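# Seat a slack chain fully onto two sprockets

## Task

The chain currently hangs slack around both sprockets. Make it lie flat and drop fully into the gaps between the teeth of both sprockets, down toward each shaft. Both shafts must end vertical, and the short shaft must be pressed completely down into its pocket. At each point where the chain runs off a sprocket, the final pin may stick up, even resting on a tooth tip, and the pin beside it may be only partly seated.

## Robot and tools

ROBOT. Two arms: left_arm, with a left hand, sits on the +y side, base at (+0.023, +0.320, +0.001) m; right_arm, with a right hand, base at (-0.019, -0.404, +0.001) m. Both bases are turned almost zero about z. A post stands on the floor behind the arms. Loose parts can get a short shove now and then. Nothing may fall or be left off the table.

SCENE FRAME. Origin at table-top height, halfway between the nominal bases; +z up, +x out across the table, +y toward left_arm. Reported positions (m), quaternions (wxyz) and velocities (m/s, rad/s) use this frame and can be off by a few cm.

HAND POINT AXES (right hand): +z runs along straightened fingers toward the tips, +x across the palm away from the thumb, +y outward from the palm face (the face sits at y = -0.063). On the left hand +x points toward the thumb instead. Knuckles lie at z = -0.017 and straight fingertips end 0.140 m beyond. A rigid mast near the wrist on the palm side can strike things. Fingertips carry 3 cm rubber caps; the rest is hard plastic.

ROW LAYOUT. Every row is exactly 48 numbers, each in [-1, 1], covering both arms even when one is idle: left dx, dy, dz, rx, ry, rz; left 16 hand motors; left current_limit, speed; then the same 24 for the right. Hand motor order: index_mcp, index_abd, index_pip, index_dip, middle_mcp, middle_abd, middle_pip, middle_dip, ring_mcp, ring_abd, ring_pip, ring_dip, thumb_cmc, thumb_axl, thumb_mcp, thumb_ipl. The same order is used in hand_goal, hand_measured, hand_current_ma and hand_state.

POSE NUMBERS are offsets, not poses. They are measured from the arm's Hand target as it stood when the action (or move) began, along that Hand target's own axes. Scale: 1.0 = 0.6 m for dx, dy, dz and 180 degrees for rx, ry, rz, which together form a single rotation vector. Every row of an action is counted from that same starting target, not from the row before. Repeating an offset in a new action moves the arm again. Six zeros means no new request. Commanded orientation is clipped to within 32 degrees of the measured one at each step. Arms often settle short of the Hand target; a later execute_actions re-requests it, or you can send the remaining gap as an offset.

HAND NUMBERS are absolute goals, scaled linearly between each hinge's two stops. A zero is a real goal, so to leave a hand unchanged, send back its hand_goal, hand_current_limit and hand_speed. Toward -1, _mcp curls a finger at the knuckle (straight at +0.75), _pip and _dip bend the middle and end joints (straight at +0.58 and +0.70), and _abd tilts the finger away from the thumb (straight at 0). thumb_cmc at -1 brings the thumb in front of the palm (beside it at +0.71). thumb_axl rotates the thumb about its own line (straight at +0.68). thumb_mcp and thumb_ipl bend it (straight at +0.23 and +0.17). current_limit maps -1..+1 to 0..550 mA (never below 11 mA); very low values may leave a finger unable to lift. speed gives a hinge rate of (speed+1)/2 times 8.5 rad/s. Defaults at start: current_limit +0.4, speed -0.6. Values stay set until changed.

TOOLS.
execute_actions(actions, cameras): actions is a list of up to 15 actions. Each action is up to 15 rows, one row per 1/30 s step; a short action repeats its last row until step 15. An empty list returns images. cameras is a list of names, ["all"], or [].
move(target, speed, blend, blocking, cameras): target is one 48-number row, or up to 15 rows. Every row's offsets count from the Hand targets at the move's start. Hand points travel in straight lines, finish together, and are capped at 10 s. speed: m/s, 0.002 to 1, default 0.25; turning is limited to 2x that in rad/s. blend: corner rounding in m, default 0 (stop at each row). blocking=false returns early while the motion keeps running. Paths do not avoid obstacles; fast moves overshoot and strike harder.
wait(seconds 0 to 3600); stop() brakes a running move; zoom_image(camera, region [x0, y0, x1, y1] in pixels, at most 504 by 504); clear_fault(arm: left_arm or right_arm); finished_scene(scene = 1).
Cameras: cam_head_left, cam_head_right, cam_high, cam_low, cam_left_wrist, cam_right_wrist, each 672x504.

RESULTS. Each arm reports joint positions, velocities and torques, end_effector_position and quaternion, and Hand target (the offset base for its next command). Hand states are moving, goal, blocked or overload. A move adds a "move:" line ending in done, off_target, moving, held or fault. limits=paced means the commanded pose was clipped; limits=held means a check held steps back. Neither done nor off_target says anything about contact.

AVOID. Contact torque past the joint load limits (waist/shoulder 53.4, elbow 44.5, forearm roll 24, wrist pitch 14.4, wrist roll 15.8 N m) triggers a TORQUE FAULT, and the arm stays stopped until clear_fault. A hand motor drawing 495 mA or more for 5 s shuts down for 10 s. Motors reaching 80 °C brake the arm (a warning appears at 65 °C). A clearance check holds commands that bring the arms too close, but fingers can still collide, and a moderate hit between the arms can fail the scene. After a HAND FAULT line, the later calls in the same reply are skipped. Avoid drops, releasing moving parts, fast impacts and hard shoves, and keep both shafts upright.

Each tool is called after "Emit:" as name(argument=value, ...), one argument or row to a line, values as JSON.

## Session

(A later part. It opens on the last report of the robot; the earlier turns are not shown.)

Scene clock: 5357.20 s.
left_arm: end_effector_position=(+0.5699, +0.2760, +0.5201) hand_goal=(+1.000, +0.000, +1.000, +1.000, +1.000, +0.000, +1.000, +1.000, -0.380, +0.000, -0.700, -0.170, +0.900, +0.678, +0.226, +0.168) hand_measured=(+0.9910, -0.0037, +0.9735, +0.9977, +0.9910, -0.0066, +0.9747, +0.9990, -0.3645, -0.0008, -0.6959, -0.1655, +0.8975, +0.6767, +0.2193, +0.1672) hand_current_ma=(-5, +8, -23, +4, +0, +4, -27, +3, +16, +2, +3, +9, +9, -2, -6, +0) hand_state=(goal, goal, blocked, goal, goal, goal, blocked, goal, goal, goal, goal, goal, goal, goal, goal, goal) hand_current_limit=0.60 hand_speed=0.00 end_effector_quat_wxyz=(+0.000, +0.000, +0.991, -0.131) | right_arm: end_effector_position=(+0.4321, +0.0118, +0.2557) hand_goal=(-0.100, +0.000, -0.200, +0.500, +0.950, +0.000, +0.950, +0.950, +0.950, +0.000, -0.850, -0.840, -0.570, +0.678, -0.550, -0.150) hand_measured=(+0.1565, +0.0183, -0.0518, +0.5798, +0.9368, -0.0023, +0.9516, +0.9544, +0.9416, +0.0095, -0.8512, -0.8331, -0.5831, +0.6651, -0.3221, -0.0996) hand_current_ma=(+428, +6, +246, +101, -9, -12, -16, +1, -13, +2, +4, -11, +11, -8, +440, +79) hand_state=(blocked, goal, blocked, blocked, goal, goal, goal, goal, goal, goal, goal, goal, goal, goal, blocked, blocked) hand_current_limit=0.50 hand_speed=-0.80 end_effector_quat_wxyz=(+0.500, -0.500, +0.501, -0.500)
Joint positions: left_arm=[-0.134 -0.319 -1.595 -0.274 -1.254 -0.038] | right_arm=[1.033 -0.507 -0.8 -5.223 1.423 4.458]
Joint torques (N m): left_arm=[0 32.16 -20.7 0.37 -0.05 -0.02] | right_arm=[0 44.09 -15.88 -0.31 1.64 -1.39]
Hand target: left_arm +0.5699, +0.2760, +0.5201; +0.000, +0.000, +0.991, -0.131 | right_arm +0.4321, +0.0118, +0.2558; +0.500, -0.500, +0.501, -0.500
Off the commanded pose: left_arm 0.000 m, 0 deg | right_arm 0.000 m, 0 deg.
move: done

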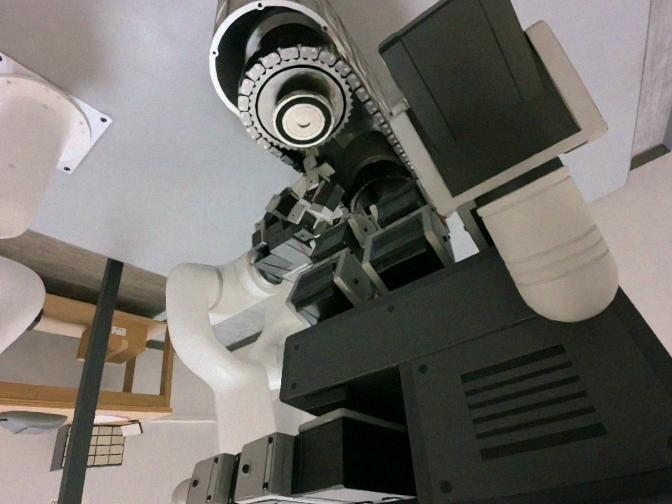

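Emit:
move(
  target=[
    [0,0,0,0,0,0, 1,0,1,1,1,0,1,1,-0.38,0,-0.7,-0.17,0.9,0.678,0.226,0.168,0.6,0, 0,0,0,0,0,0, 0.41,0,-0.3,0.696,0.95,0,0.95,0.95,0.95,0,-0.85,-0.84,-0.571,0.678,0.0,-0.535,0.4,-0.6],
  ],
  speed=0.02,
)

Emit:
move(
  target=[
    [0,0,0,0,0,0, 1,0,1,1,1,0,1,1,-0.38,0,-0.7,-0.17,0.9,0.678,0.226,0.168,0.6,0, 0,-0.1667,0,0,0,0, 0.41,0,-0.3,0.696,0.95,0,0.95,0.95,0.95,0,-0.85,-0.84,-0.571,0.678,0.0,-0.535,0.4,-0.6],
    [0,0,0,0,0,0, 1,0,1,1,1,0,1,1,-0.38,0,-0.7,-0.17,0.9,0.678,0.226,0.168,0.6,0, 0,-0.2,-0.2333,0,0,0, 0.41,0,-0.3,0.696,0.95,0,0.95,0.95,0.95,0,-0.85,-0.84,-0.571,0.678,0.0,-0.535,0.4,-0.6],
  ],
  speed=[0.1,0.2],
  blend=[0.01,0],
  cameras=["cam_left_wrist","cam_head_left"],
)

Emit:
zoom_image(
  camera="cam_left_wrist",
  region=[230, 30, 430, 230],
)

Scene clock: 5397.20 s.
left_arm: end_effector_position=(+0.5699, +0.2760, +0.5201) hand_goal=(+1.000, +0.000, +1.000, +1.000, +1.000, +0.000, +1.000, +1.000, -0.380, +0.000, -0.700, -0.170, +0.900, +0.678, +0.226, +0.168) hand_measured=(+0.9910, -0.0037, +0.9735, +0.9977, +0.9922, -0.0066, +0.9735, +1.0000, -0.3645, -0.0008, -0.6959, -0.1655, +0.8975, +0.6777, +0.2193, +0.1672) hand_current_ma=(+0, +7, -24, +4, +3, +2, -27, +5, +18, +2, +4, +9, +5, -6, -6, -2) hand_state=(goal, goal, blocked, goal, goal, goal, blocked, goal, goal, goal, goal, goal, goal, goal, goal, goal) hand_current_limit=0.60 hand_speed=0.00 end_effector_quat_wxyz=(+0.000, +0.000, +0.991, -0.131) | right_arm: end_effector_position=(+0.4321, +0.0118, +0.2558) hand_goal=(+0.410, +0.000, -0.300, +0.696, +0.950, +0.000, +0.950, +0.950, +0.950, +0.000, -0.850, -0.840, -0.570, +0.678, +0.000, -0.534) hand_measured=(+0.3820, +0.0095, -0.2956, +0.7009, +0.9368, -0.0023, +0.9516, +0.9531, +0.9428, +0.0095, -0.8512, -0.8318, -0.5768, +0.6735, +0.0045, -0.5312) hand_current_ma=(-13, +3, +8, +0, -12, -10, +4, -1, -13, +4, -9, +11, +0, -1, -2, +6) hand_state=(blocked, goal, goal, goal, goal, goal, goal, goal, goal, goal, goal, goal, goal, goal, goal, goal) hand_current_limit=0.40 hand_speed=-0.60 end_effector_quat_wxyz=(+0.500, -0.500, +0.501, -0.500)
Joint positions: left_arm=[-0.134 -0.319 -1.595 -0.274 -1.254 -0.038] | right_arm=[1.033 -0.507 -0.8 -5.223 1.423 4.458]
Joint torques (N m): left_arm=[0 32.16 -20.7 0.37 -0.05 -0.02] | right_arm=[0 33.33 -15.88 -0.31 1.64 0.01]
Hand target: left_arm +0.5699, +0.2760, +0.5201; +0.000, +0.000, +0.991, -0.131 | right_arm +0.4321, +0.0118, +0.2558; +0.500, -0.500, +0.501, -0.500
Off the commanded pose: left_arm 0.000 m, 0 deg | right_arm 0.000 m, 0 deg.
move: done

Scene clock: 5399.40 s.
left_arm: end_effector_position=(+0.5699, +0.2760, +0.5201) hand_goal=(+1.000, +0.000, +1.000, +1.000, +1.000, +0.000, +1.000, +1.000, -0.380, +0.000, -0.700, -0.170, +0.900, +0.678, +0.226, +0.168) hand_measured=(+0.9910, -0.0037, +0.9735, +0.9977, +0.9898, -0.0066, +0.9735, +0.9990, -0.3645, -0.0008, -0.6959, -0.1655, +0.8963, +0.6777, +0.2193, +0.1681) hand_current_ma=(-6, +6, -21, +6, -3, +3, -30, +4, +17, -1, +5, +7, +8, -2, -5, +1) hand_state=(goal, goal, blocked, goal, goal, goal, blocked, goal, goal, goal, goal, goal, goal, goal, goal, goal) hand_current_limit=0.60 hand_speed=0.00 end_effector_quat_wxyz=(+0.000, +0.000, +0.991, -0.131) | right_arm: end_effector_position=(+0.2923, +0.0119, +0.3760) hand_goal=(+0.410, +0.000, -0.300, +0.696, +0.950, +0.000, +0.950, +0.950, +0.950, +0.000, -0.850, -0.840, -0.570, +0.678, +0.000, -0.534) hand_measured=(+0.3820, +0.0051, -0.2968, +0.7009, +0.9356, -0.0023, +0.9529, +0.9544, +0.9416, +0.0095, -0.8512, -0.8331, -0.5755, +0.6735, +0.0055, -0.5322) hand_current_ma=(-20, -2, +10, +18, +0, +0, +6, -1, -19, +0, +10, +4, -12, +2, +2, +11) hand_state=(blocked, goal, goal, goal, goal, goal, goal, goal, goal, goal, goal, goal, goal, goal, goal, goal) hand_current_limit=0.40 hand_speed=-0.60 end_effector_quat_wxyz=(+0.500, -0.500, +0.501, -0.500)
Joint positions: left_arm=[-0.134 -0.319 -1.595 -0.274 -1.254 -0.038] | right_arm=[1.336 -0.146 -0.684 -4.907 1.454 4.187]
Joint torques (N m): left_arm=[0 32.16 -20.7 0.37 -0.05 -0.02] | right_arm=[0 23.89 -18.68 -0.77 1.46 -1.45]
Hand target: left_arm +0.5699, +0.2760, +0.5201; +0.000, +0.000, +0.991, -0.131 | right_arm +0.2923, +0.0119, +0.3760; +0.500, -0.500, +0.501, -0.500
Off the commanded pose: left_arm 0.000 m, 0 deg | right_arm 0.000 m, 0 deg.
move: done
Images, in order (width x height): cam_head_left 672x504, cam_left_wrist 672x504.

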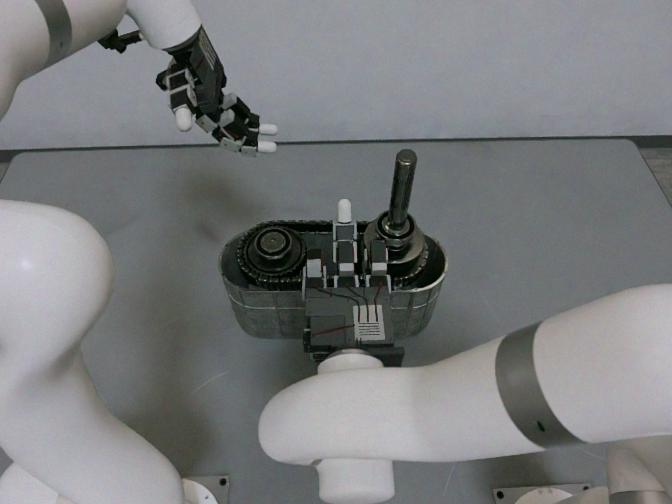

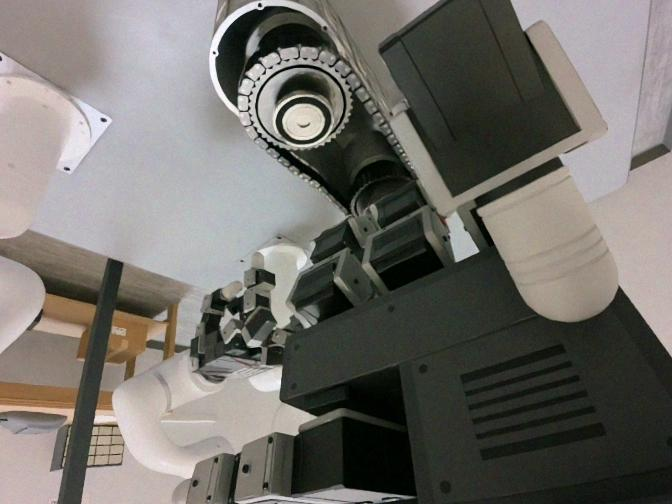

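Scaled by 2.520.

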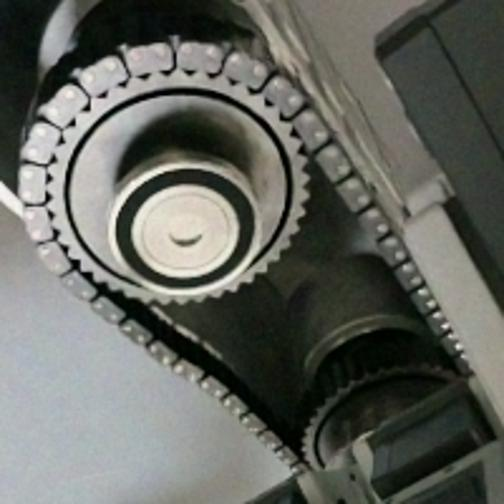

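Emit:
move(
  target=[
    [0,0,0,0,0,0, 1,0,1,1,1,0,1,1,-0.38,0,-0.7,-0.17,0.9,0.678,0.226,0.168,0.6,0, 0.16,-0.1233,0.0133,0,0,0.5, 0.95,0,0.95,0.95,0.95,0,0.95,0.95,0.95,0,0.95,0.95,0.714,0.678,0.226,0.168,0.4,0],
  ],
  speed=0.15,
)

Emit:
move(
  target=[
    [0,0,0,0,0,0, 1,0,1,1,1,0,1,1,-0.38,0,-0.7,-0.17,0.9,0.678,0.226,0.168,0.6,0, 0,0,0,0,0,0, 0.75,0,0.58,0.7,0.75,0,0.58,0.7,0.75,0,0.58,0.7,0.714,0.678,0.226,0.168,0.4,0],
  ],
  speed=0.15,
  cameras=["cam_left_wrist","cam_head_left","cam_head_right","cam_right_wrist"],
)

Scene clock: 5425.70 s.
left_arm: end_effector_position=(+0.5699, +0.2760, +0.5201) hand_goal=(+1.000, +0.000, +1.000, +1.000, +1.000, +0.000, +1.000, +1.000, -0.380, +0.000, -0.700, -0.170, +0.900, +0.678, +0.226, +0.168) hand_measured=(+0.9910, -0.0037, +0.9735, +0.9977, +0.9910, -0.0066, +0.9735, +0.9990, -0.3645, +0.0007, -0.6959, -0.1668, +0.8975, +0.6767, +0.2183, +0.1681) hand_current_ma=(-3, +6, -21, +2, +1, +0, -25, +6, +18, -3, -1, +8, +8, -6, -6, +2) hand_state=(goal, goal, blocked, goal, goal, goal, blocked, goal, goal, goal, goal, goal, goal, goal, goal, goal) hand_current_limit=0.60 hand_speed=0.00 end_effector_quat_wxyz=(+0.000, +0.000, +0.991, -0.131) | right_arm: end_effector_position=(+0.3002, -0.0841, +0.4499) hand_goal=(+0.950, +0.000, +0.950, +0.950, +0.950, +0.000, +0.950, +0.950, +0.950, +0.000, +0.950, +0.950, +0.714, +0.678, +0.226, +0.168) hand_measured=(+0.9452, -0.0052, +0.9529, +0.9531, +0.9440, -0.0023, +0.9516, +0.9544, +0.9440, -0.0023, +0.9516, +0.9544, +0.7142, +0.6725, +0.2302, +0.1719) hand_current_ma=(+6, -5, -2, +2, -4, -22, +2, +1, -5, +3, +9, +1, +2, +6, -8, -6) hand_state=(goal, goal, goal, goal, goal, goal, goal, goal, goal, goal, goal, goal, goal, goal, goal, goal) hand_current_limit=0.40 hand_speed=0.00 end_effector_quat_wxyz=(+0.707, +0.000, +0.708, +0.000)
Joint positions: left_arm=[-0.134 -0.319 -1.595 -0.274 -1.254 -0.038] | right_arm=[1.165 0.158 -0.28 -5.075 1.405 5.876]
Joint torques (N m): left_arm=[0 32.16 -20.7 0.37 -0.05 -0.02] | right_arm=[0 12 -17.73 -0.55 1.55 1.46]
Hand target: left_arm +0.5699, +0.2760, +0.5201; +0.000, +0.000, +0.991, -0.131 | right_arm +0.3003, -0.0841, +0.4499; +0.707, +0.000, +0.708, +0.000
Off the commanded pose: left_arm 0.000 m, 0 deg | right_arm 0.000 m, 0 deg.
move: done

Scene clock: 5426.20 s.
left_arm: end_effector_position=(+0.5699, +0.2760, +0.5201) hand_goal=(+1.000, +0.000, +1.000, +1.000, +1.000, +0.000, +1.000, +1.000, -0.380, +0.000, -0.700, -0.170, +0.900, +0.678, +0.226, +0.168) hand_measured=(+0.9910, -0.0037, +0.9735, +0.9965, +0.9898, -0.0066, +0.9747, +0.9990, -0.3645, -0.0008, -0.6946, -0.1668, +0.8975, +0.6767, +0.2193, +0.1672) hand_current_ma=(-9, +7, -25, +5, +3, +4, -24, +7, +22, -4, +3, +8, +7, +0, -7, -2) hand_state=(goal, goal, blocked, goal, goal, goal, blocked, goal, goal, goal, goal, goal, goal, goal, goal, goal) hand_current_limit=0.60 hand_speed=0.00 end_effector_quat_wxyz=(+0.000, +0.000, +0.991, -0.131) | right_arm: end_effector_position=(+0.3003, -0.0841, +0.4499) hand_goal=(+0.750, +0.000, +0.580, +0.700, +0.750, +0.000, +0.580, +0.700, +0.750, +0.000, +0.580, +0.700, +0.714, +0.678, +0.226, +0.168) hand_measured=(+0.7438, -0.0037, +0.5744, +0.6945, +0.7438, -0.0037, +0.5731, +0.6932, +0.7438, -0.0023, +0.5744, +0.6945, +0.7142, +0.6735, +0.2302, +0.1719) hand_current_ma=(+19, +0, +3, +6, -12, -19, +14, -7, -12, +6, -14, -5, -10, +7, -13, +12) hand_state=(goal, goal, goal, goal, goal, goal, goal, goal, goal, goal, goal, goal, goal, goal, goal, goal) hand_current_limit=0.40 hand_speed=0.00 end_effector_quat_wxyz=(+0.707, +0.000, +0.708, +0.000)
Joint positions: left_arm=[-0.134 -0.319 -1.595 -0.274 -1.254 -0.038] | right_arm=[1.165 0.158 -0.28 -5.075 1.405 5.876]
Joint torques (N m): left_arm=[0 32.16 -20.7 0.37 -0.05 -0.02] | right_arm=[0 12.07 -17.8 -0.54 1.57 1.62]
Hand target: left_arm +0.5699, +0.2760, +0.5201; +0.000, +0.000, +0.991, -0.131 | right_arm +0.3003, -0.0841, +0.4499; +0.707, +0.000, +0.708, +0.000
Off the commanded pose: left_arm 0.000 m, 0 deg | right_arm 0.000 m, 0 deg.
move: done
Images, in order (width x height): cam_head_left 672x504, cam_head_right 672x504, cam_left_wrist 672x504, cam_right_wrist 672x504.

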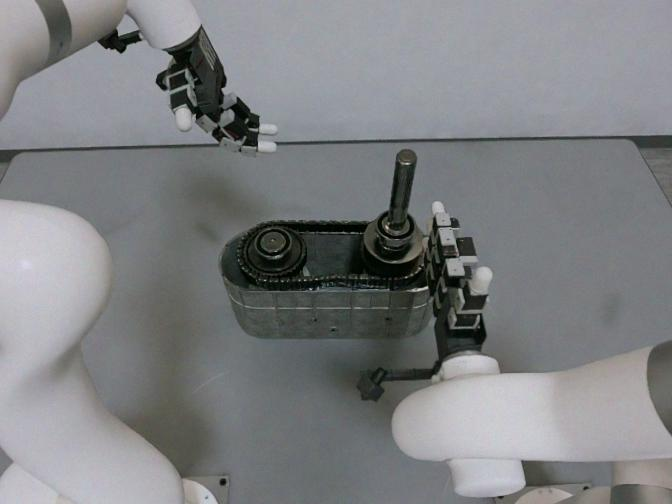

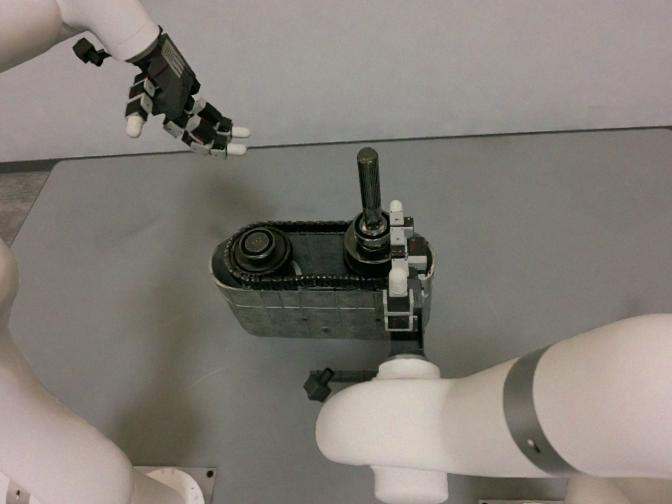

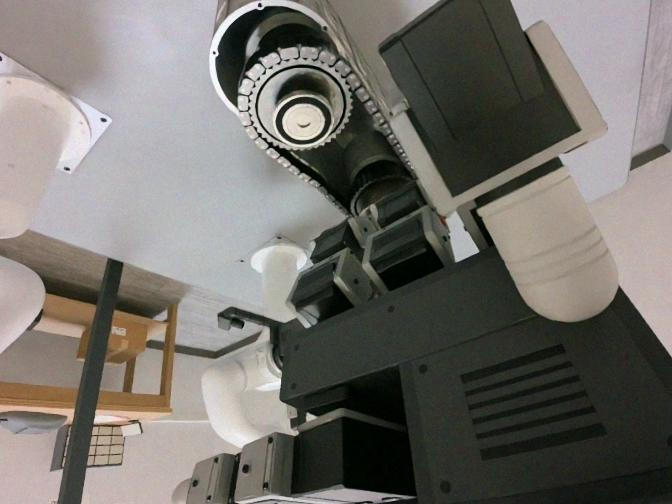

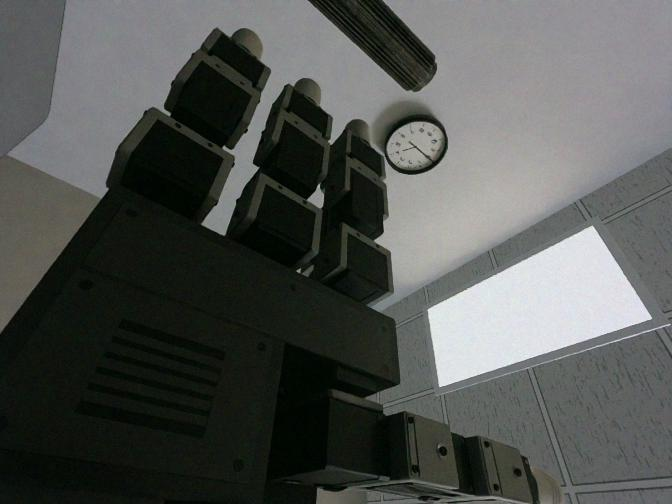

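Emit:
move(
  target=[
    [0,0,0,0,0,0, 1,0,1,1,1,0,1,1,-0.38,0,-0.7,-0.17,0.9,0.678,0.226,0.168,0.6,0, 0,0,0.4,0,0,0, 0.75,0,0.58,0.7,0.75,0,0.58,0.7,0.75,0,0.58,0.7,0.714,0.678,0.226,0.168,0.4,0],
  ],
  speed=0.15,
)

Emit:
move(
  target=[
    [0,0,0,0,0,0, 1,0,1,1,1,0,1,1,-0.38,0,-0.7,-0.17,0.9,0.678,0.226,0.168,0.6,0, 0,0,0,0,0,0, 0.4,0,0.0,0.2,0.4,0,0.0,0.2,0.4,0,0.0,0.2,-0.571,0.678,0.1,0.0,0.4,-0.2],
  ],
  speed=0.15,
)

Emit:
move(
  target=[
    [0,0,0,0,0,0, 1,0,1,1,1,0,1,1,-0.38,0,-0.7,-0.17,0.9,0.678,0.226,0.168,0.6,0, 0,0,0,0,0,0, -0.3,0,-0.7,-0.55,-0.3,0,-0.7,-0.55,-0.3,0,-0.7,-0.55,-0.571,0.678,-0.5,-0.6,0.3,-0.5],
  ],
  speed=0.15,
  cameras=["cam_left_wrist","cam_head_left","cam_head_right","cam_right_wrist"],
)

Scene clock: 5440.77 s.
left_arm: end_effector_position=(+0.5699, +0.2760, +0.5201) hand_goal=(+1.000, +0.000, +1.000, +1.000, +1.000, +0.000, +1.000, +1.000, -0.380, +0.000, -0.700, -0.170, +0.900, +0.678, +0.226, +0.168) hand_measured=(+0.9910, -0.0037, +0.9735, +0.9977, +0.9910, -0.0066, +0.9735, +0.9990, -0.3645, -0.0008, -0.6959, -0.1668, +0.8975, +0.6777, +0.2183, +0.1681) hand_current_ma=(-8, +11, -22, +9, +1, +5, -25, +6, +17, -2, +5, +4, +9, -4, -4, +2) hand_state=(goal, goal, blocked, goal, goal, goal, blocked, goal, goal, goal, goal, goal, goal, goal, goal, goal) hand_current_limit=0.60 hand_speed=0.00 end_effector_quat_wxyz=(+0.000, +0.000, +0.991, -0.131) | right_arm: end_effector_position=(+0.5402, -0.0844, +0.4496) hand_goal=(+0.750, +0.000, +0.580, +0.700, +0.750, +0.000, +0.580, +0.700, +0.750, +0.000, +0.580, +0.700, +0.714, +0.678, +0.226, +0.168) hand_measured=(+0.7450, -0.0052, +0.5744, +0.6945, +0.7462, -0.0023, +0.5744, +0.6945, +0.7450, -0.0023, +0.5744, +0.6932, +0.7142, +0.6735, +0.2252, +0.1662) hand_current_ma=(+11, +11, -1, -6, +9, -22, +3, +14, -8, +1, +4, -3, -9, +2, -1, -1) hand_state=(goal, goal, goal, goal, goal, goal, goal, goal, goal, goal, goal, goal, goal, goal, goal, goal) hand_current_limit=0.40 hand_speed=0.00 end_effector_quat_wxyz=(+0.707, +0.000, +0.708, +0.000)
Joint positions: left_arm=[-0.134 -0.319 -1.595 -0.274 -1.254 -0.038] | right_arm=[0.599 -0.234 -0.689 -5.625 1.2 6.011]
Joint torques (N m): left_arm=[0 32.16 -20.7 0.37 -0.05 -0.02] | right_arm=[0 26.8 -18.51 -0.14 1.65 0.06]
Hand target: left_arm +0.5699, +0.2760, +0.5201; +0.000, +0.000, +0.991, -0.131 | right_arm +0.5402, -0.0844, +0.4496; +0.707, +0.000, +0.708, +0.000
Off the commanded pose: left_arm 0.000 m, 0 deg | right_arm 0.000 m, 0 deg.
move: done

Scene clock: 5441.50 s.
left_arm: end_effector_position=(+0.5699, +0.2760, +0.5201) hand_goal=(+1.000, +0.000, +1.000, +1.000, +1.000, +0.000, +1.000, +1.000, -0.380, +0.000, -0.700, -0.170, +0.900, +0.678, +0.226, +0.168) hand_measured=(+0.9922, -0.0037, +0.9735, +0.9977, +0.9922, -0.0066, +0.9735, +0.9990, -0.3633, -0.0008, -0.6959, -0.1668, +0.8975, +0.6777, +0.2193, +0.1681) hand_current_ma=(-6, +7, -21, +4, +0, +5, -27, +10, +16, +2, +5, +8, +7, -4, -5, +1) hand_state=(goal, goal, blocked, goal, goal, goal, blocked, goal, goal, goal, goal, goal, goal, goal, goal, goal) hand_current_limit=0.60 hand_speed=0.00 end_effector_quat_wxyz=(+0.000, +0.000, +0.991, -0.131) | right_arm: end_effector_position=(+0.5403, -0.0844, +0.4496) hand_goal=(+0.400, +0.000, +0.000, +0.200, +0.400, +0.000, +0.000, +0.200, +0.400, +0.000, +0.000, +0.200, -0.570, +0.678, +0.100, +0.000) hand_measured=(+0.3941, -0.0066, -0.0056, +0.1964, +0.3953, -0.0023, -0.0056, +0.1938, +0.3941, -0.0037, -0.0056, +0.1938, -0.5969, +0.6735, +0.0946, -0.0034) hand_current_ma=(+7, -4, -1, +2, -2, -6, +10, +10, -17, -9, -10, +3, -14, -1, +12, -11) hand_state=(goal, goal, goal, goal, goal, goal, goal, goal, goal, goal, goal, goal, blocked, goal, goal, goal) hand_current_limit=0.40 hand_speed=-0.20 end_effector_quat_wxyz=(+0.707, +0.000, +0.708, +0.000)
Joint positions: left_arm=[-0.134 -0.319 -1.595 -0.274 -1.254 -0.038] | right_arm=[0.599 -0.234 -0.689 -5.625 1.2 6.011]
Joint torques (N m): left_arm=[0 32.16 -20.7 0.37 -0.05 -0.02] | right_arm=[0 26.88 -18.58 -0.07 1.63 0.22]
Hand target: left_arm +0.5699, +0.2760, +0.5201; +0.000, +0.000, +0.991, -0.131 | right_arm +0.5402, -0.0844, +0.4496; +0.707, +0.000, +0.708, +0.000
Off the commanded pose: left_arm 0.000 m, 0 deg | right_arm 0.000 m, 0 deg.
move: done

Scene clock: 5442.17 s.
left_arm: end_effector_position=(+0.5699, +0.2760, +0.5201) hand_goal=(+1.000, +0.000, +1.000, +1.000, +1.000, +0.000, +1.000, +1.000, -0.380, +0.000, -0.700, -0.170, +0.900, +0.678, +0.226, +0.168) hand_measured=(+0.9922, -0.0052, +0.9722, +0.9977, +0.9898, -0.0081, +0.9735, +0.9990, -0.3645, +0.0007, -0.6959, -0.1668, +0.8975, +0.6767, +0.2183, +0.1672) hand_current_ma=(-8, +10, -20, +6, -2, +2, -27, +2, +16, -3, +1, +7, +4, -4, -7, -3) hand_state=(goal, goal, blocked, goal, goal, goal, blocked, goal, goal, goal, goal, goal, goal, goal, goal, goal) hand_current_limit=0.60 hand_speed=0.00 end_effector_quat_wxyz=(+0.000, +0.000, +0.991, -0.131) | right_arm: end_effector_position=(+0.5402, -0.0843, +0.4496) hand_goal=(-0.300, +0.000, -0.700, -0.550, -0.300, +0.000, -0.700, -0.550, -0.300, +0.000, -0.700, -0.550, -0.570, +0.678, -0.500, -0.600) hand_measured=(+0.2108, +0.0183, -0.4624, -0.4241, +0.0034, -0.0066, -0.4085, -0.2330, +0.0022, -0.0023, -0.4085, -0.2343, -0.6308, +0.6398, -0.1430, -0.4817) hand_current_ma=(+362, +12, +362, +188, +370, +1, +376, +378, +343, -2, +377, +340, -71, -39, +366, +266) hand_state=(blocked, goal, blocked, blocked, blocked, goal, blocked, blocked, blocked, goal, blocked, blocked, blocked, blocked, blocked, blocked) hand_current_limit=0.30 hand_speed=-0.50 end_effector_quat_wxyz=(+0.707, +0.000, +0.708, +0.000)
Joint positions: left_arm=[-0.134 -0.319 -1.595 -0.274 -1.254 -0.038] | right_arm=[0.599 -0.234 -0.689 -5.625 1.2 6.011]
Joint torques (N m): left_arm=[0 32.16 -20.7 0.37 -0.05 -0.02] | right_arm=[0 26.86 -18.56 -0.05 1.58 0.25]
Hand target: left_arm +0.5699, +0.2760, +0.5201; +0.000, +0.000, +0.991, -0.131 | right_arm +0.5402, -0.0844, +0.4496; +0.707, +0.000, +0.708, +0.000
Off the commanded pose: left_arm 0.000 m, 0 deg | right_arm 0.000 m, 0 deg.
move: done
Images, in order (width x height): cam_head_left 672x504, cam_head_right 672x504, cam_left_wrist 672x504, cam_right_wrist 672x504.

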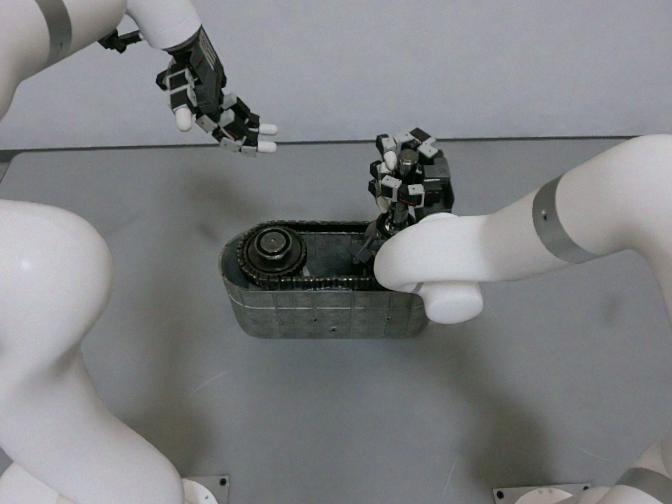

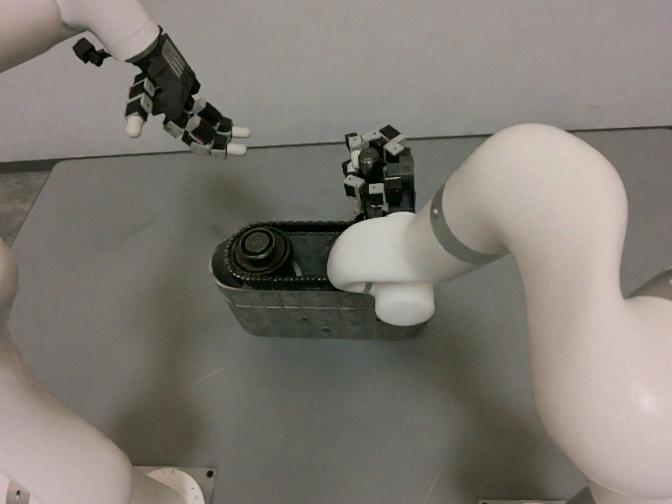

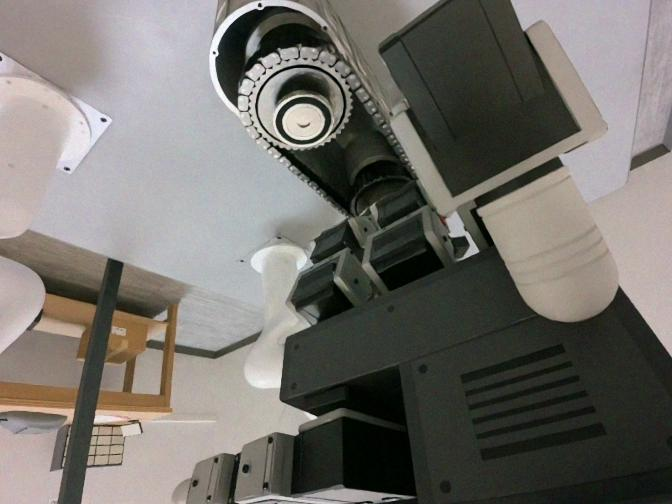

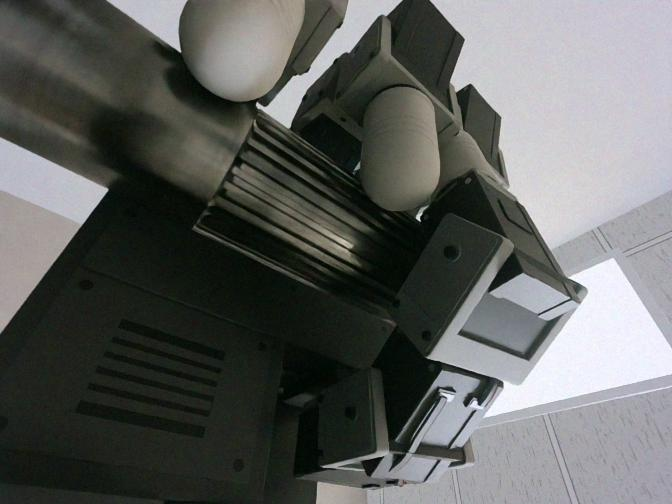

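Emit:
move(
  target=[
    [0,0,0,0,0,0, 1,0,1,1,1,0,1,1,-0.38,0,-0.7,-0.17,0.9,0.678,0.226,0.168,0.6,0, -0.005,0,0,0,0,0, -0.3,0,-0.8,-0.6,-0.3,0,-0.8,-0.6,-0.3,0,-0.8,-0.6,-0.571,0.678,-0.5,-0.65,0.6,-0.5],
  ],
  speed=0.01,
  cameras=["cam_left_wrist","cam_right_wrist"],
)

Emit:
zoom_image(
  camera="cam_left_wrist",
  region=[230, 30, 430, 230],
)

Scene clock: 5452.13 s.
left_arm: end_effector_position=(+0.5699, +0.2760, +0.5201) hand_goal=(+1.000, +0.000, +1.000, +1.000, +1.000, +0.000, +1.000, +1.000, -0.380, +0.000, -0.700, -0.170, +0.900, +0.678, +0.226, +0.168) hand_measured=(+0.9910, -0.0037, +0.9735, +0.9965, +0.9910, -0.0066, +0.9735, +0.9990, -0.3645, -0.0023, -0.6959, -0.1668, +0.8975, +0.6767, +0.2183, +0.1681) hand_current_ma=(-4, +9, -19, +8, -4, +6, -29, +5, +14, -2, +2, +7, +6, -3, -3, -5) hand_state=(goal, goal, blocked, goal, goal, goal, blocked, goal, goal, goal, goal, goal, goal, goal, goal, goal) hand_current_limit=0.60 hand_speed=0.00 end_effector_quat_wxyz=(+0.000, +0.000, +0.991, -0.131) | right_arm: end_effector_position=(+0.5403, -0.0844, +0.4525) hand_goal=(-0.300, +0.000, -0.800, -0.600, -0.300, +0.000, -0.800, -0.600, -0.300, +0.000, -0.800, -0.600, -0.570, +0.678, -0.500, -0.650) hand_measured=(+0.2108, +0.0256, -0.4624, -0.4521, -0.0003, -0.0096, -0.4085, -0.2394, -0.0027, +0.0036, -0.4072, -0.2394, -0.6308, +0.6356, -0.1439, -0.4969) hand_current_ma=(+449, +20, +438, +241, +444, -3, +447, +441, +424, -3, +448, +426, -64, -28, +432, +382) hand_state=(blocked, blocked, blocked, blocked, blocked, goal, blocked, blocked, blocked, goal, blocked, blocked, blocked, blocked, blocked, blocked) hand_current_limit=0.60 hand_speed=-0.50 end_effector_quat_wxyz=(+0.707, +0.000, +0.708, +0.000)
Joint positions: left_arm=[-0.134 -0.319 -1.595 -0.274 -1.254 -0.038] | right_arm=[0.599 -0.228 -0.69 -5.623 1.195 6.007]
Joint torques (N m): left_arm=[0 32.16 -20.7 0.37 -0.05 -0.02] | right_arm=[0 42.42 -18.65 -0.05 1.57 0.25]
Hand target: left_arm +0.5699, +0.2760, +0.5201; +0.000, +0.000, +0.991, -0.131 | right_arm +0.5403, -0.0844, +0.4526; +0.707, +0.000, +0.708, +0.000
Off the commanded pose: left_arm 0.000 m, 0 deg | right_arm 0.000 m, 0 deg.
move: done

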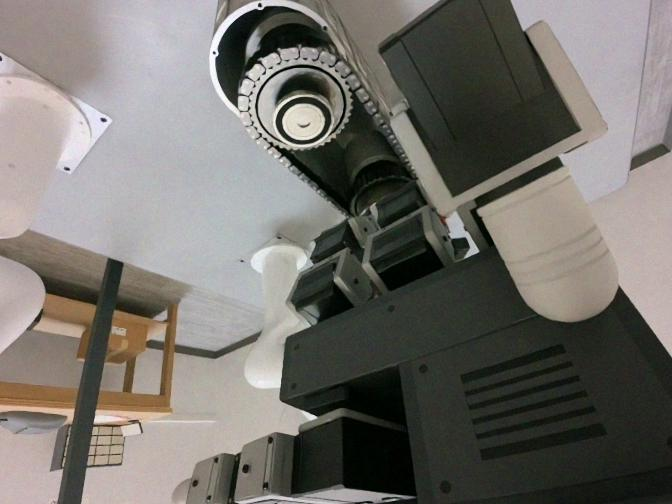

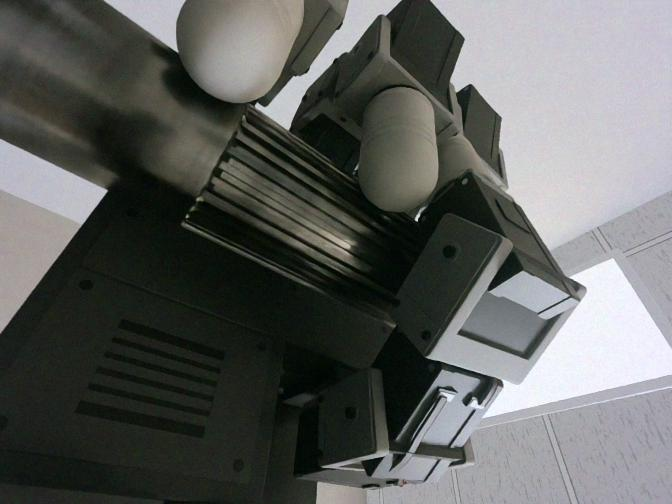

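Scaled by 2.520.

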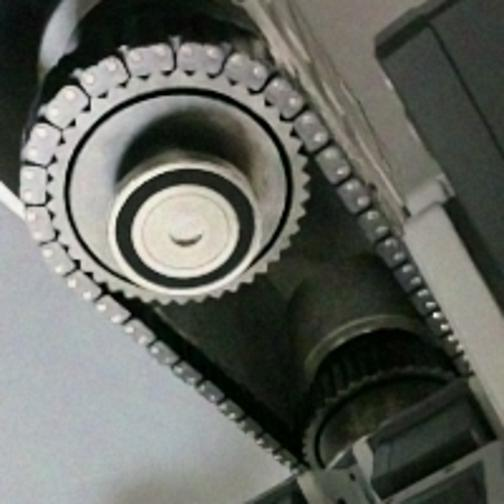

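Emit:
move(
  target=[
    [0,0,0,0,0,0, 1,0,1,1,1,0,1,1,-0.38,0,-0.7,-0.17,0.9,0.678,0.226,0.168,0.6,0, 0.0033,0,0,0,0,0, 0.4,0,0.0,0.2,0.4,0,0.0,0.2,0.4,0,0.0,0.2,-0.571,0.678,0.1,0.0,0.4,-0.4],
  ],
  speed=0.03,
)

Emit:
move(
  target=[
    [0,0,0,0,0,0, 1,0,1,1,1,0,1,1,-0.38,0,-0.7,-0.17,0.9,0.678,0.226,0.168,0.6,0, 0,0,0,0,0,0, 0.75,0,0.58,0.7,0.75,0,0.58,0.7,0.75,0,0.58,0.7,0.714,0.678,0.226,0.168,0.4,-0.2],
  ],
  speed=0.15,
)

Emit:
move(
  target=[
    [0,0,0,0,0,0, 1,0,1,1,1,0,1,1,-0.38,0,-0.7,-0.17,0.9,0.678,0.226,0.168,0.6,0, 0,0,-0.41,0,0,0, 0.75,0,0.58,0.7,0.75,0,0.58,0.7,0.75,0,0.58,0.7,0.714,0.678,0.226,0.168,0.4,-0.2],
  ],
  speed=0.2,
)

Emit:
move(
  target=[
    [0,0,0,0,0,0, 1,0,1,1,1,0,1,1,-0.38,0,-0.7,-0.17,0.9,0.678,0.226,0.168,0.6,0, 0.1333,0.16,-0.0033,0,0,-0.5, 0.41,0,-0.37,0.696,0.95,0,0.95,0.95,0.95,0,-0.85,-0.84,-0.571,0.678,0.0,-0.535,0.4,-0.4],
  ],
  speed=0.15,
  cameras=["cam_left_wrist","cam_head_left"],
)

Scene clock: 5511.83 s.
left_arm: end_effector_position=(+0.5699, +0.2760, +0.5201) hand_goal=(+1.000, +0.000, +1.000, +1.000, +1.000, +0.000, +1.000, +1.000, -0.380, +0.000, -0.700, -0.170, +0.900, +0.678, +0.226, +0.168) hand_measured=(+0.9910, -0.0052, +0.9735, +0.9977, +0.9922, -0.0066, +0.9735, +0.9990, -0.3645, -0.0008, -0.6959, -0.1655, +0.8963, +0.6767, +0.2193, +0.1672) hand_current_ma=(-6, +6, -24, +3, +4, +3, -28, +9, +23, +4, +3, +9, +11, -3, -2, -3) hand_state=(goal, goal, blocked, goal, goal, goal, blocked, goal, goal, goal, goal, goal, goal, goal, goal, goal) hand_current_limit=0.60 hand_speed=0.00 end_effector_quat_wxyz=(+0.000, +0.000, +0.991, -0.131) | right_arm: end_effector_position=(+0.5403, -0.0844, +0.4506) hand_goal=(+0.400, +0.000, +0.000, +0.200, +0.400, +0.000, +0.000, +0.200, +0.400, +0.000, +0.000, +0.200, -0.570, +0.678, +0.100, +0.000) hand_measured=(+0.4049, -0.0008, +0.0047, +0.2014, +0.4061, -0.0125, +0.0060, +0.2027, +0.4061, -0.0023, +0.0060, +0.2027, -0.6044, +0.6683, +0.1045, +0.0042) hand_current_ma=(+17, +3, +4, +4, -14, -17, +3, +3, -6, +5, -7, +3, -33, -7, +14, +2) hand_state=(goal, goal, goal, goal, goal, goal, goal, goal, goal, goal, goal, goal, blocked, goal, goal, goal) hand_current_limit=0.40 hand_speed=-0.40 end_effector_quat_wxyz=(+0.707, +0.000, +0.708, +0.000)
Joint positions: left_arm=[-0.134 -0.319 -1.595 -0.274 -1.254 -0.038] | right_arm=[0.599 -0.232 -0.689 -5.624 1.198 6.01]
Joint torques (N m): left_arm=[0 32.16 -20.7 0.37 -0.05 -0.02] | right_arm=[0 15.84 -18.62 -0.07 1.63 1.74]
Hand target: left_arm +0.5699, +0.2760, +0.5201; +0.000, +0.000, +0.991, -0.131 | right_arm +0.5403, -0.0844, +0.4506; +0.707, +0.000, +0.708, +0.000
Off the commanded pose: left_arm 0.000 m, 0 deg | right_arm 0.000 m, 0 deg.
move: done

Scene clock: 5512.60 s.
left_arm: end_effector_position=(+0.5699, +0.2760, +0.5201) hand_goal=(+1.000, +0.000, +1.000, +1.000, +1.000, +0.000, +1.000, +1.000, -0.380, +0.000, -0.700, -0.170, +0.900, +0.678, +0.226, +0.168) hand_measured=(+0.9910, -0.0052, +0.9735, +0.9977, +0.9910, -0.0066, +0.9747, +0.9990, -0.3645, -0.0008, -0.6959, -0.1655, +0.8975, +0.6767, +0.2183, +0.1672) hand_current_ma=(-7, +5, -26, +4, +1, +7, -28, +3, +19, -1, +7, +10, +6, -3, -6, +1) hand_state=(goal, goal, blocked, goal, goal, goal, blocked, goal, goal, goal, goal, goal, goal, goal, goal, goal) hand_current_limit=0.60 hand_speed=0.00 end_effector_quat_wxyz=(+0.000, +0.000, +0.991, -0.131) | right_arm: end_effector_position=(+0.5402, -0.0843, +0.4506) hand_goal=(+0.750, +0.000, +0.580, +0.700, +0.750, +0.000, +0.580, +0.700, +0.750, +0.000, +0.580, +0.700, +0.714, +0.678, +0.226, +0.168) hand_measured=(+0.7547, -0.0023, +0.5859, +0.7034, +0.7559, -0.0125, +0.5859, +0.7060, +0.7559, -0.0037, +0.5859, +0.7060, +0.7205, +0.6735, +0.2311, +0.1719) hand_current_ma=(+9, -5, +1, +12, -13, -8, +10, -3, +9, -4, +7, -6, +16, -2, +7, +9) hand_state=(goal, goal, goal, goal, goal, goal, goal, goal, goal, goal, goal, goal, goal, goal, goal, goal) hand_current_limit=0.40 hand_speed=-0.20 end_effector_quat_wxyz=(+0.707, +0.000, +0.708, +0.000)
Joint positions: left_arm=[-0.134 -0.319 -1.595 -0.274 -1.254 -0.038] | right_arm=[0.599 -0.232 -0.689 -5.624 1.198 6.01]
Joint torques (N m): left_arm=[0 32.16 -20.7 0.37 -0.05 -0.02] | right_arm=[0 26.76 -18.54 -0.14 1.65 0.05]
Hand target: left_arm +0.5699, +0.2760, +0.5201; +0.000, +0.000, +0.991, -0.131 | right_arm +0.5403, -0.0844, +0.4506; +0.707, +0.000, +0.708, +0.000
Off the commanded pose: left_arm 0.000 m, 0 deg | right_arm 0.000 m, 0 deg.
move: done

Scene clock: 5514.40 s.
left_arm: end_effector_position=(+0.5699, +0.2760, +0.5201) hand_goal=(+1.000, +0.000, +1.000, +1.000, +1.000, +0.000, +1.000, +1.000, -0.380, +0.000, -0.700, -0.170, +0.900, +0.678, +0.226, +0.168) hand_measured=(+0.9910, -0.0052, +0.9735, +0.9977, +0.9910, -0.0066, +0.9735, +0.9990, -0.3645, -0.0008, -0.6959, -0.1668, +0.8975, +0.6767, +0.2183, +0.1681) hand_current_ma=(-6, +8, -19, +2, +2, +4, -29, +3, +20, +1, +0, +9, +2, -4, -5, -2) hand_state=(goal, goal, blocked, goal, goal, goal, blocked, goal, goal, goal, goal, goal, goal, goal, goal, goal) hand_current_limit=0.60 hand_speed=0.00 end_effector_quat_wxyz=(+0.000, +0.000, +0.991, -0.131) | right_arm: end_effector_position=(+0.2943, -0.0841, +0.4509) hand_goal=(+0.750, +0.000, +0.580, +0.700, +0.750, +0.000, +0.580, +0.700, +0.750, +0.000, +0.580, +0.700, +0.714, +0.678, +0.226, +0.168) hand_measured=(+0.7547, -0.0023, +0.5859, +0.7047, +0.7547, -0.0125, +0.5859, +0.7073, +0.7547, -0.0037, +0.5859, +0.7060, +0.7205, +0.6735, +0.2302, +0.1710) hand_current_ma=(+18, -6, -13, -7, -1, -8, +11, -5, -3, -1, +6, -8, +4, -7, -1, +12) hand_state=(goal, goal, goal, goal, goal, goal, goal, goal, goal, goal, goal, goal, goal, goal, goal, goal) hand_current_limit=0.40 hand_speed=-0.20 end_effector_quat_wxyz=(+0.707, +0.000, +0.708, +0.000)
Joint positions: left_arm=[-0.134 -0.319 -1.595 -0.274 -1.254 -0.038] | right_arm=[1.187 0.168 -0.275 -5.054 1.412 5.868]
Joint torques (N m): left_arm=[0 32.16 -20.7 0.37 -0.05 -0.02] | right_arm=[0 11.74 -17.83 -0.56 1.57 -1.5]
Hand target: left_arm +0.5699, +0.2760, +0.5201; +0.000, +0.000, +0.991, -0.131 | right_arm +0.2943, -0.0841, +0.4509; +0.707, +0.000, +0.708, +0.000
Off the commanded pose: left_arm 0.000 m, 0 deg | right_arm 0.000 m, 0 deg.
move: done

Scene clock: 5520.07 s.
left_arm: end_effector_position=(+0.5699, +0.2760, +0.5201) hand_goal=(+1.000, +0.000, +1.000, +1.000, +1.000, +0.000, +1.000, +1.000, -0.380, +0.000, -0.700, -0.170, +0.900, +0.678, +0.226, +0.168) hand_measured=(+0.9922, -0.0052, +0.9735, +0.9965, +0.9910, -0.0066, +0.9747, +0.9990, -0.3633, -0.0008, -0.6946, -0.1668, +0.8975, +0.6777, +0.2183, +0.1681) hand_current_ma=(-7, +9, -18, +4, +0, -2, -33, +4, +20, +0, +3, +9, +7, -3, -3, +2) hand_state=(goal, goal, blocked, goal, goal, goal, blocked, goal, goal, goal, goal, goal, goal, goal, goal, goal) hand_current_limit=0.60 hand_speed=0.00 end_effector_quat_wxyz=(+0.000, +0.000, +0.991, -0.131) | right_arm: end_effector_position=(+0.2923, +0.0119, +0.3710) hand_goal=(+0.410, +0.000, -0.370, +0.696, +0.950, +0.000, +0.950, +0.950, +0.950, +0.000, -0.850, -0.840, -0.570, +0.678, +0.000, -0.534) hand_measured=(+0.3989, -0.0023, -0.3764, +0.6983, +0.9392, -0.0096, +0.9478, +0.9531, +0.9428, -0.0037, -0.8486, -0.8395, -0.5768, +0.6725, +0.0006, -0.5312) hand_current_ma=(+2, -4, -13, -1, -3, -14, -7, +3, -9, -4, -2, -5, +12, +6, -3, +7) hand_state=(goal, goal, goal, goal, goal, goal, goal, goal, goal, goal, goal, goal, goal, goal, goal, goal) hand_current_limit=0.40 hand_speed=-0.40 end_effector_quat_wxyz=(+0.500, -0.500, +0.501, -0.500)
Joint positions: left_arm=[-0.134 -0.319 -1.595 -0.274 -1.254 -0.038] | right_arm=[1.336 -0.156 -0.681 -4.909 1.457 4.199]
Joint torques (N m): left_arm=[0 32.16 -20.7 0.37 -0.05 -0.02] | right_arm=[0 24.08 -18.54 -0.75 1.47 -1.62]
Hand target: left_arm +0.5699, +0.2760, +0.5201; +0.000, +0.000, +0.991, -0.131 | right_arm +0.2923, +0.0119, +0.3710; +0.500, -0.500, +0.501, -0.500
Off the commanded pose: left_arm 0.000 m, 0 deg | right_arm 0.000 m, 0 deg.
move: done
Images, in order (width x height): cam_head_left 672x504, cam_left_wrist 672x504.

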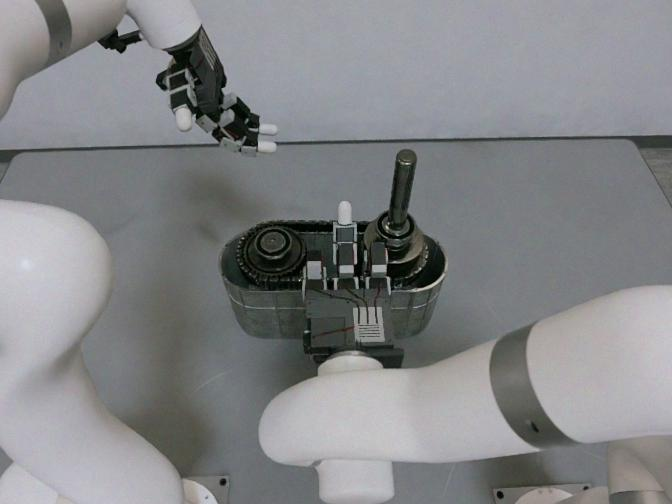

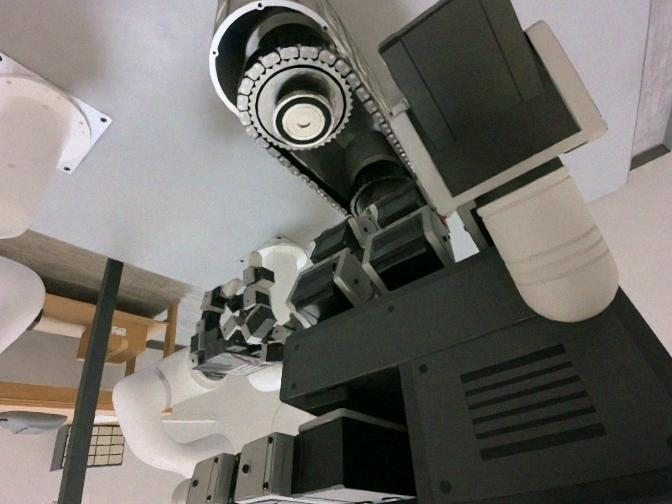

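Emit:
move(
  target=[
    [0,0,0,0,0,0, 1,0,1,1,1,0,1,1,-0.38,0,-0.7,-0.17,0.9,0.678,0.226,0.168,0.6,0, 0,0,0.2333,0,0,0, 0.41,0,-0.3,0.696,0.41,0,-0.3,0.696,0.95,0,-0.85,-0.84,-0.571,0.678,0.0,-0.535,0.4,-0.4],
    [0,0,0,0,0,0, 1,0,1,1,1,0,1,1,-0.38,0,-0.7,-0.17,0.9,0.678,0.226,0.168,0.6,0, 0,0.1333,0.2333,0,0,0, 0.41,0,-0.3,0.696,0.41,0,-0.3,0.696,0.95,0,-0.85,-0.84,-0.571,0.678,0.0,-0.535,0.4,-0.4],
  ],
  speed=[0.12,0.06],
)

Emit:
move(
  target=[
    [0,0,0,0,0,0, 1,0,1,1,1,0,1,1,-0.38,0,-0.7,-0.17,0.9,0.678,0.226,0.168,0.6,0, 0,0.0687,0,0,0,0, 0.41,0,-0.3,0.696,0.41,0,-0.3,0.696,0.95,0,-0.85,-0.84,-0.571,0.678,0.0,-0.535,0.4,-0.4],
  ],
  speed=0.03,
  cameras=["cam_left_wrist"],
)

Emit:
zoom_image(
  camera="cam_left_wrist",
  region=[230, 80, 430, 280],
)

Scene clock: 5532.37 s.
left_arm: end_effector_position=(+0.5699, +0.2760, +0.5201) hand_goal=(+1.000, +0.000, +1.000, +1.000, +1.000, +0.000, +1.000, +1.000, -0.380, +0.000, -0.700, -0.170, +0.900, +0.678, +0.226, +0.168) hand_measured=(+0.9910, -0.0052, +0.9735, +0.9977, +0.9910, -0.0081, +0.9735, +0.9990, -0.3645, -0.0008, -0.6959, -0.1655, +0.8975, +0.6777, +0.2193, +0.1681) hand_current_ma=(-8, +7, -22, +2, +4, +4, -28, +4, +19, +0, +2, +8, +5, -2, -1, +0) hand_state=(goal, goal, blocked, goal, goal, goal, blocked, goal, goal, goal, goal, goal, goal, goal, goal, goal) hand_current_limit=0.60 hand_speed=0.00 end_effector_quat_wxyz=(+0.000, +0.000, +0.991, -0.131) | right_arm: end_effector_position=(+0.4321, +0.0118, +0.2908) hand_goal=(+0.410, +0.000, -0.300, +0.696, +0.410, +0.000, -0.300, +0.696, +0.950, +0.000, -0.850, -0.840, -0.570, +0.678, +0.000, -0.534) hand_measured=(+0.3989, -0.0023, -0.3033, +0.6983, +0.3856, -0.0081, -0.3045, +0.6920, +0.9428, -0.0037, -0.8499, -0.8395, -0.5768, +0.6735, +0.0015, -0.5322) hand_current_ma=(-2, +6, -4, -4, -15, -8, -10, +1, -27, +9, +15, +10, -2, +1, +6, +5) hand_state=(goal, goal, goal, goal, blocked, goal, goal, goal, goal, goal, goal, goal, goal, goal, goal, goal) hand_current_limit=0.40 hand_speed=-0.40 end_effector_quat_wxyz=(+0.500, -0.500, +0.501, -0.500)
Joint positions: left_arm=[-0.134 -0.319 -1.595 -0.274 -1.254 -0.038] | right_arm=[1.032 -0.429 -0.799 -5.212 1.386 4.39]
Joint torques (N m): left_arm=[0 32.16 -20.7 0.37 -0.05 -0.02] | right_arm=[0 21.29 -16.99 -0.39 1.6 1.52]
Hand target: left_arm +0.5699, +0.2760, +0.5201; +0.000, +0.000, +0.991, -0.131 | right_arm +0.4321, +0.0118, +0.2908; +0.500, -0.500, +0.501, -0.500
Off the commanded pose: left_arm 0.000 m, 0 deg | right_arm 0.000 m, 0 deg.
move: done

Scene clock: 5534.07 s.
left_arm: end_effector_position=(+0.5699, +0.2760, +0.5201) hand_goal=(+1.000, +0.000, +1.000, +1.000, +1.000, +0.000, +1.000, +1.000, -0.380, +0.000, -0.700, -0.170, +0.900, +0.678, +0.226, +0.168) hand_measured=(+0.9910, -0.0052, +0.9747, +0.9977, +0.9910, -0.0066, +0.9735, +0.9990, -0.3645, -0.0008, -0.6959, -0.1655, +0.8975, +0.6767, +0.2193, +0.1681) hand_current_ma=(-8, +6, -23, +4, +4, +8, -29, +8, +22, +1, +7, +7, +7, -3, -3, +0) hand_state=(goal, goal, blocked, goal, goal, goal, blocked, goal, goal, goal, goal, goal, goal, goal, goal, goal) hand_current_limit=0.60 hand_speed=0.00 end_effector_quat_wxyz=(+0.000, +0.000, +0.991, -0.131) | right_arm: end_effector_position=(+0.4321, +0.0118, +0.2496) hand_goal=(+0.410, +0.000, -0.300, +0.696, +0.410, +0.000, -0.300, +0.696, +0.950, +0.000, -0.850, -0.840, -0.570, +0.678, +0.000, -0.534) hand_measured=(+0.3989, -0.0023, -0.3033, +0.6996, +0.3869, -0.0081, -0.3045, +0.6920, +0.9428, -0.0023, -0.8486, -0.8382, -0.5768, +0.6735, +0.0015, -0.5312) hand_current_ma=(+21, +0, -7, +7, -14, -19, +9, -10, -5, +3, -1, -5, +1, +1, -6, +1) hand_state=(goal, goal, goal, goal, blocked, goal, goal, goal, goal, goal, goal, goal, goal, goal, goal, goal) hand_current_limit=0.40 hand_speed=-0.40 end_effector_quat_wxyz=(+0.500, -0.500, +0.501, -0.500)
Joint positions: left_arm=[-0.134 -0.319 -1.595 -0.274 -1.254 -0.038] | right_arm=[1.033 -0.521 -0.801 -5.225 1.429 4.469]
Joint torques (N m): left_arm=[0 32.16 -20.7 0.37 -0.05 -0.02] | right_arm=[0 21.67 -15.68 -0.3 1.63 1.67]
Hand target: left_arm +0.5699, +0.2760, +0.5201; +0.000, +0.000, +0.991, -0.131 | right_arm +0.4321, +0.0118, +0.2496; +0.500, -0.500, +0.501, -0.500
Off the commanded pose: left_arm 0.000 m, 0 deg | right_arm 0.000 m, 0 deg.
move: done

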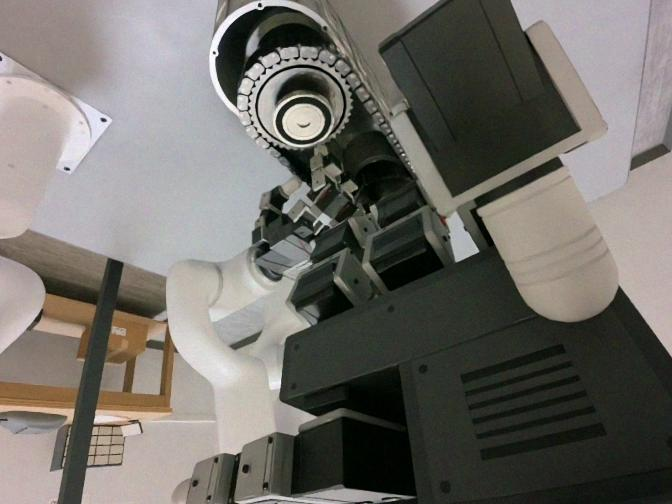

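Scaled by 2.520.

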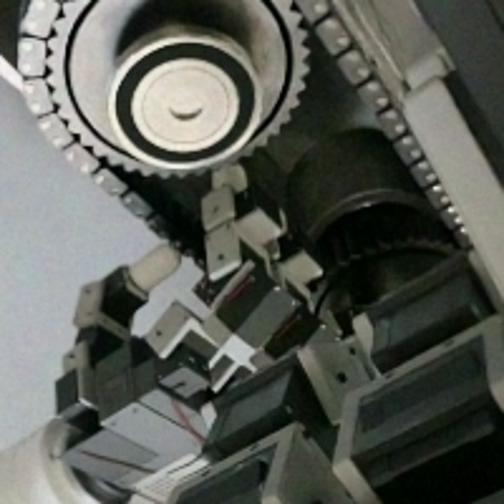

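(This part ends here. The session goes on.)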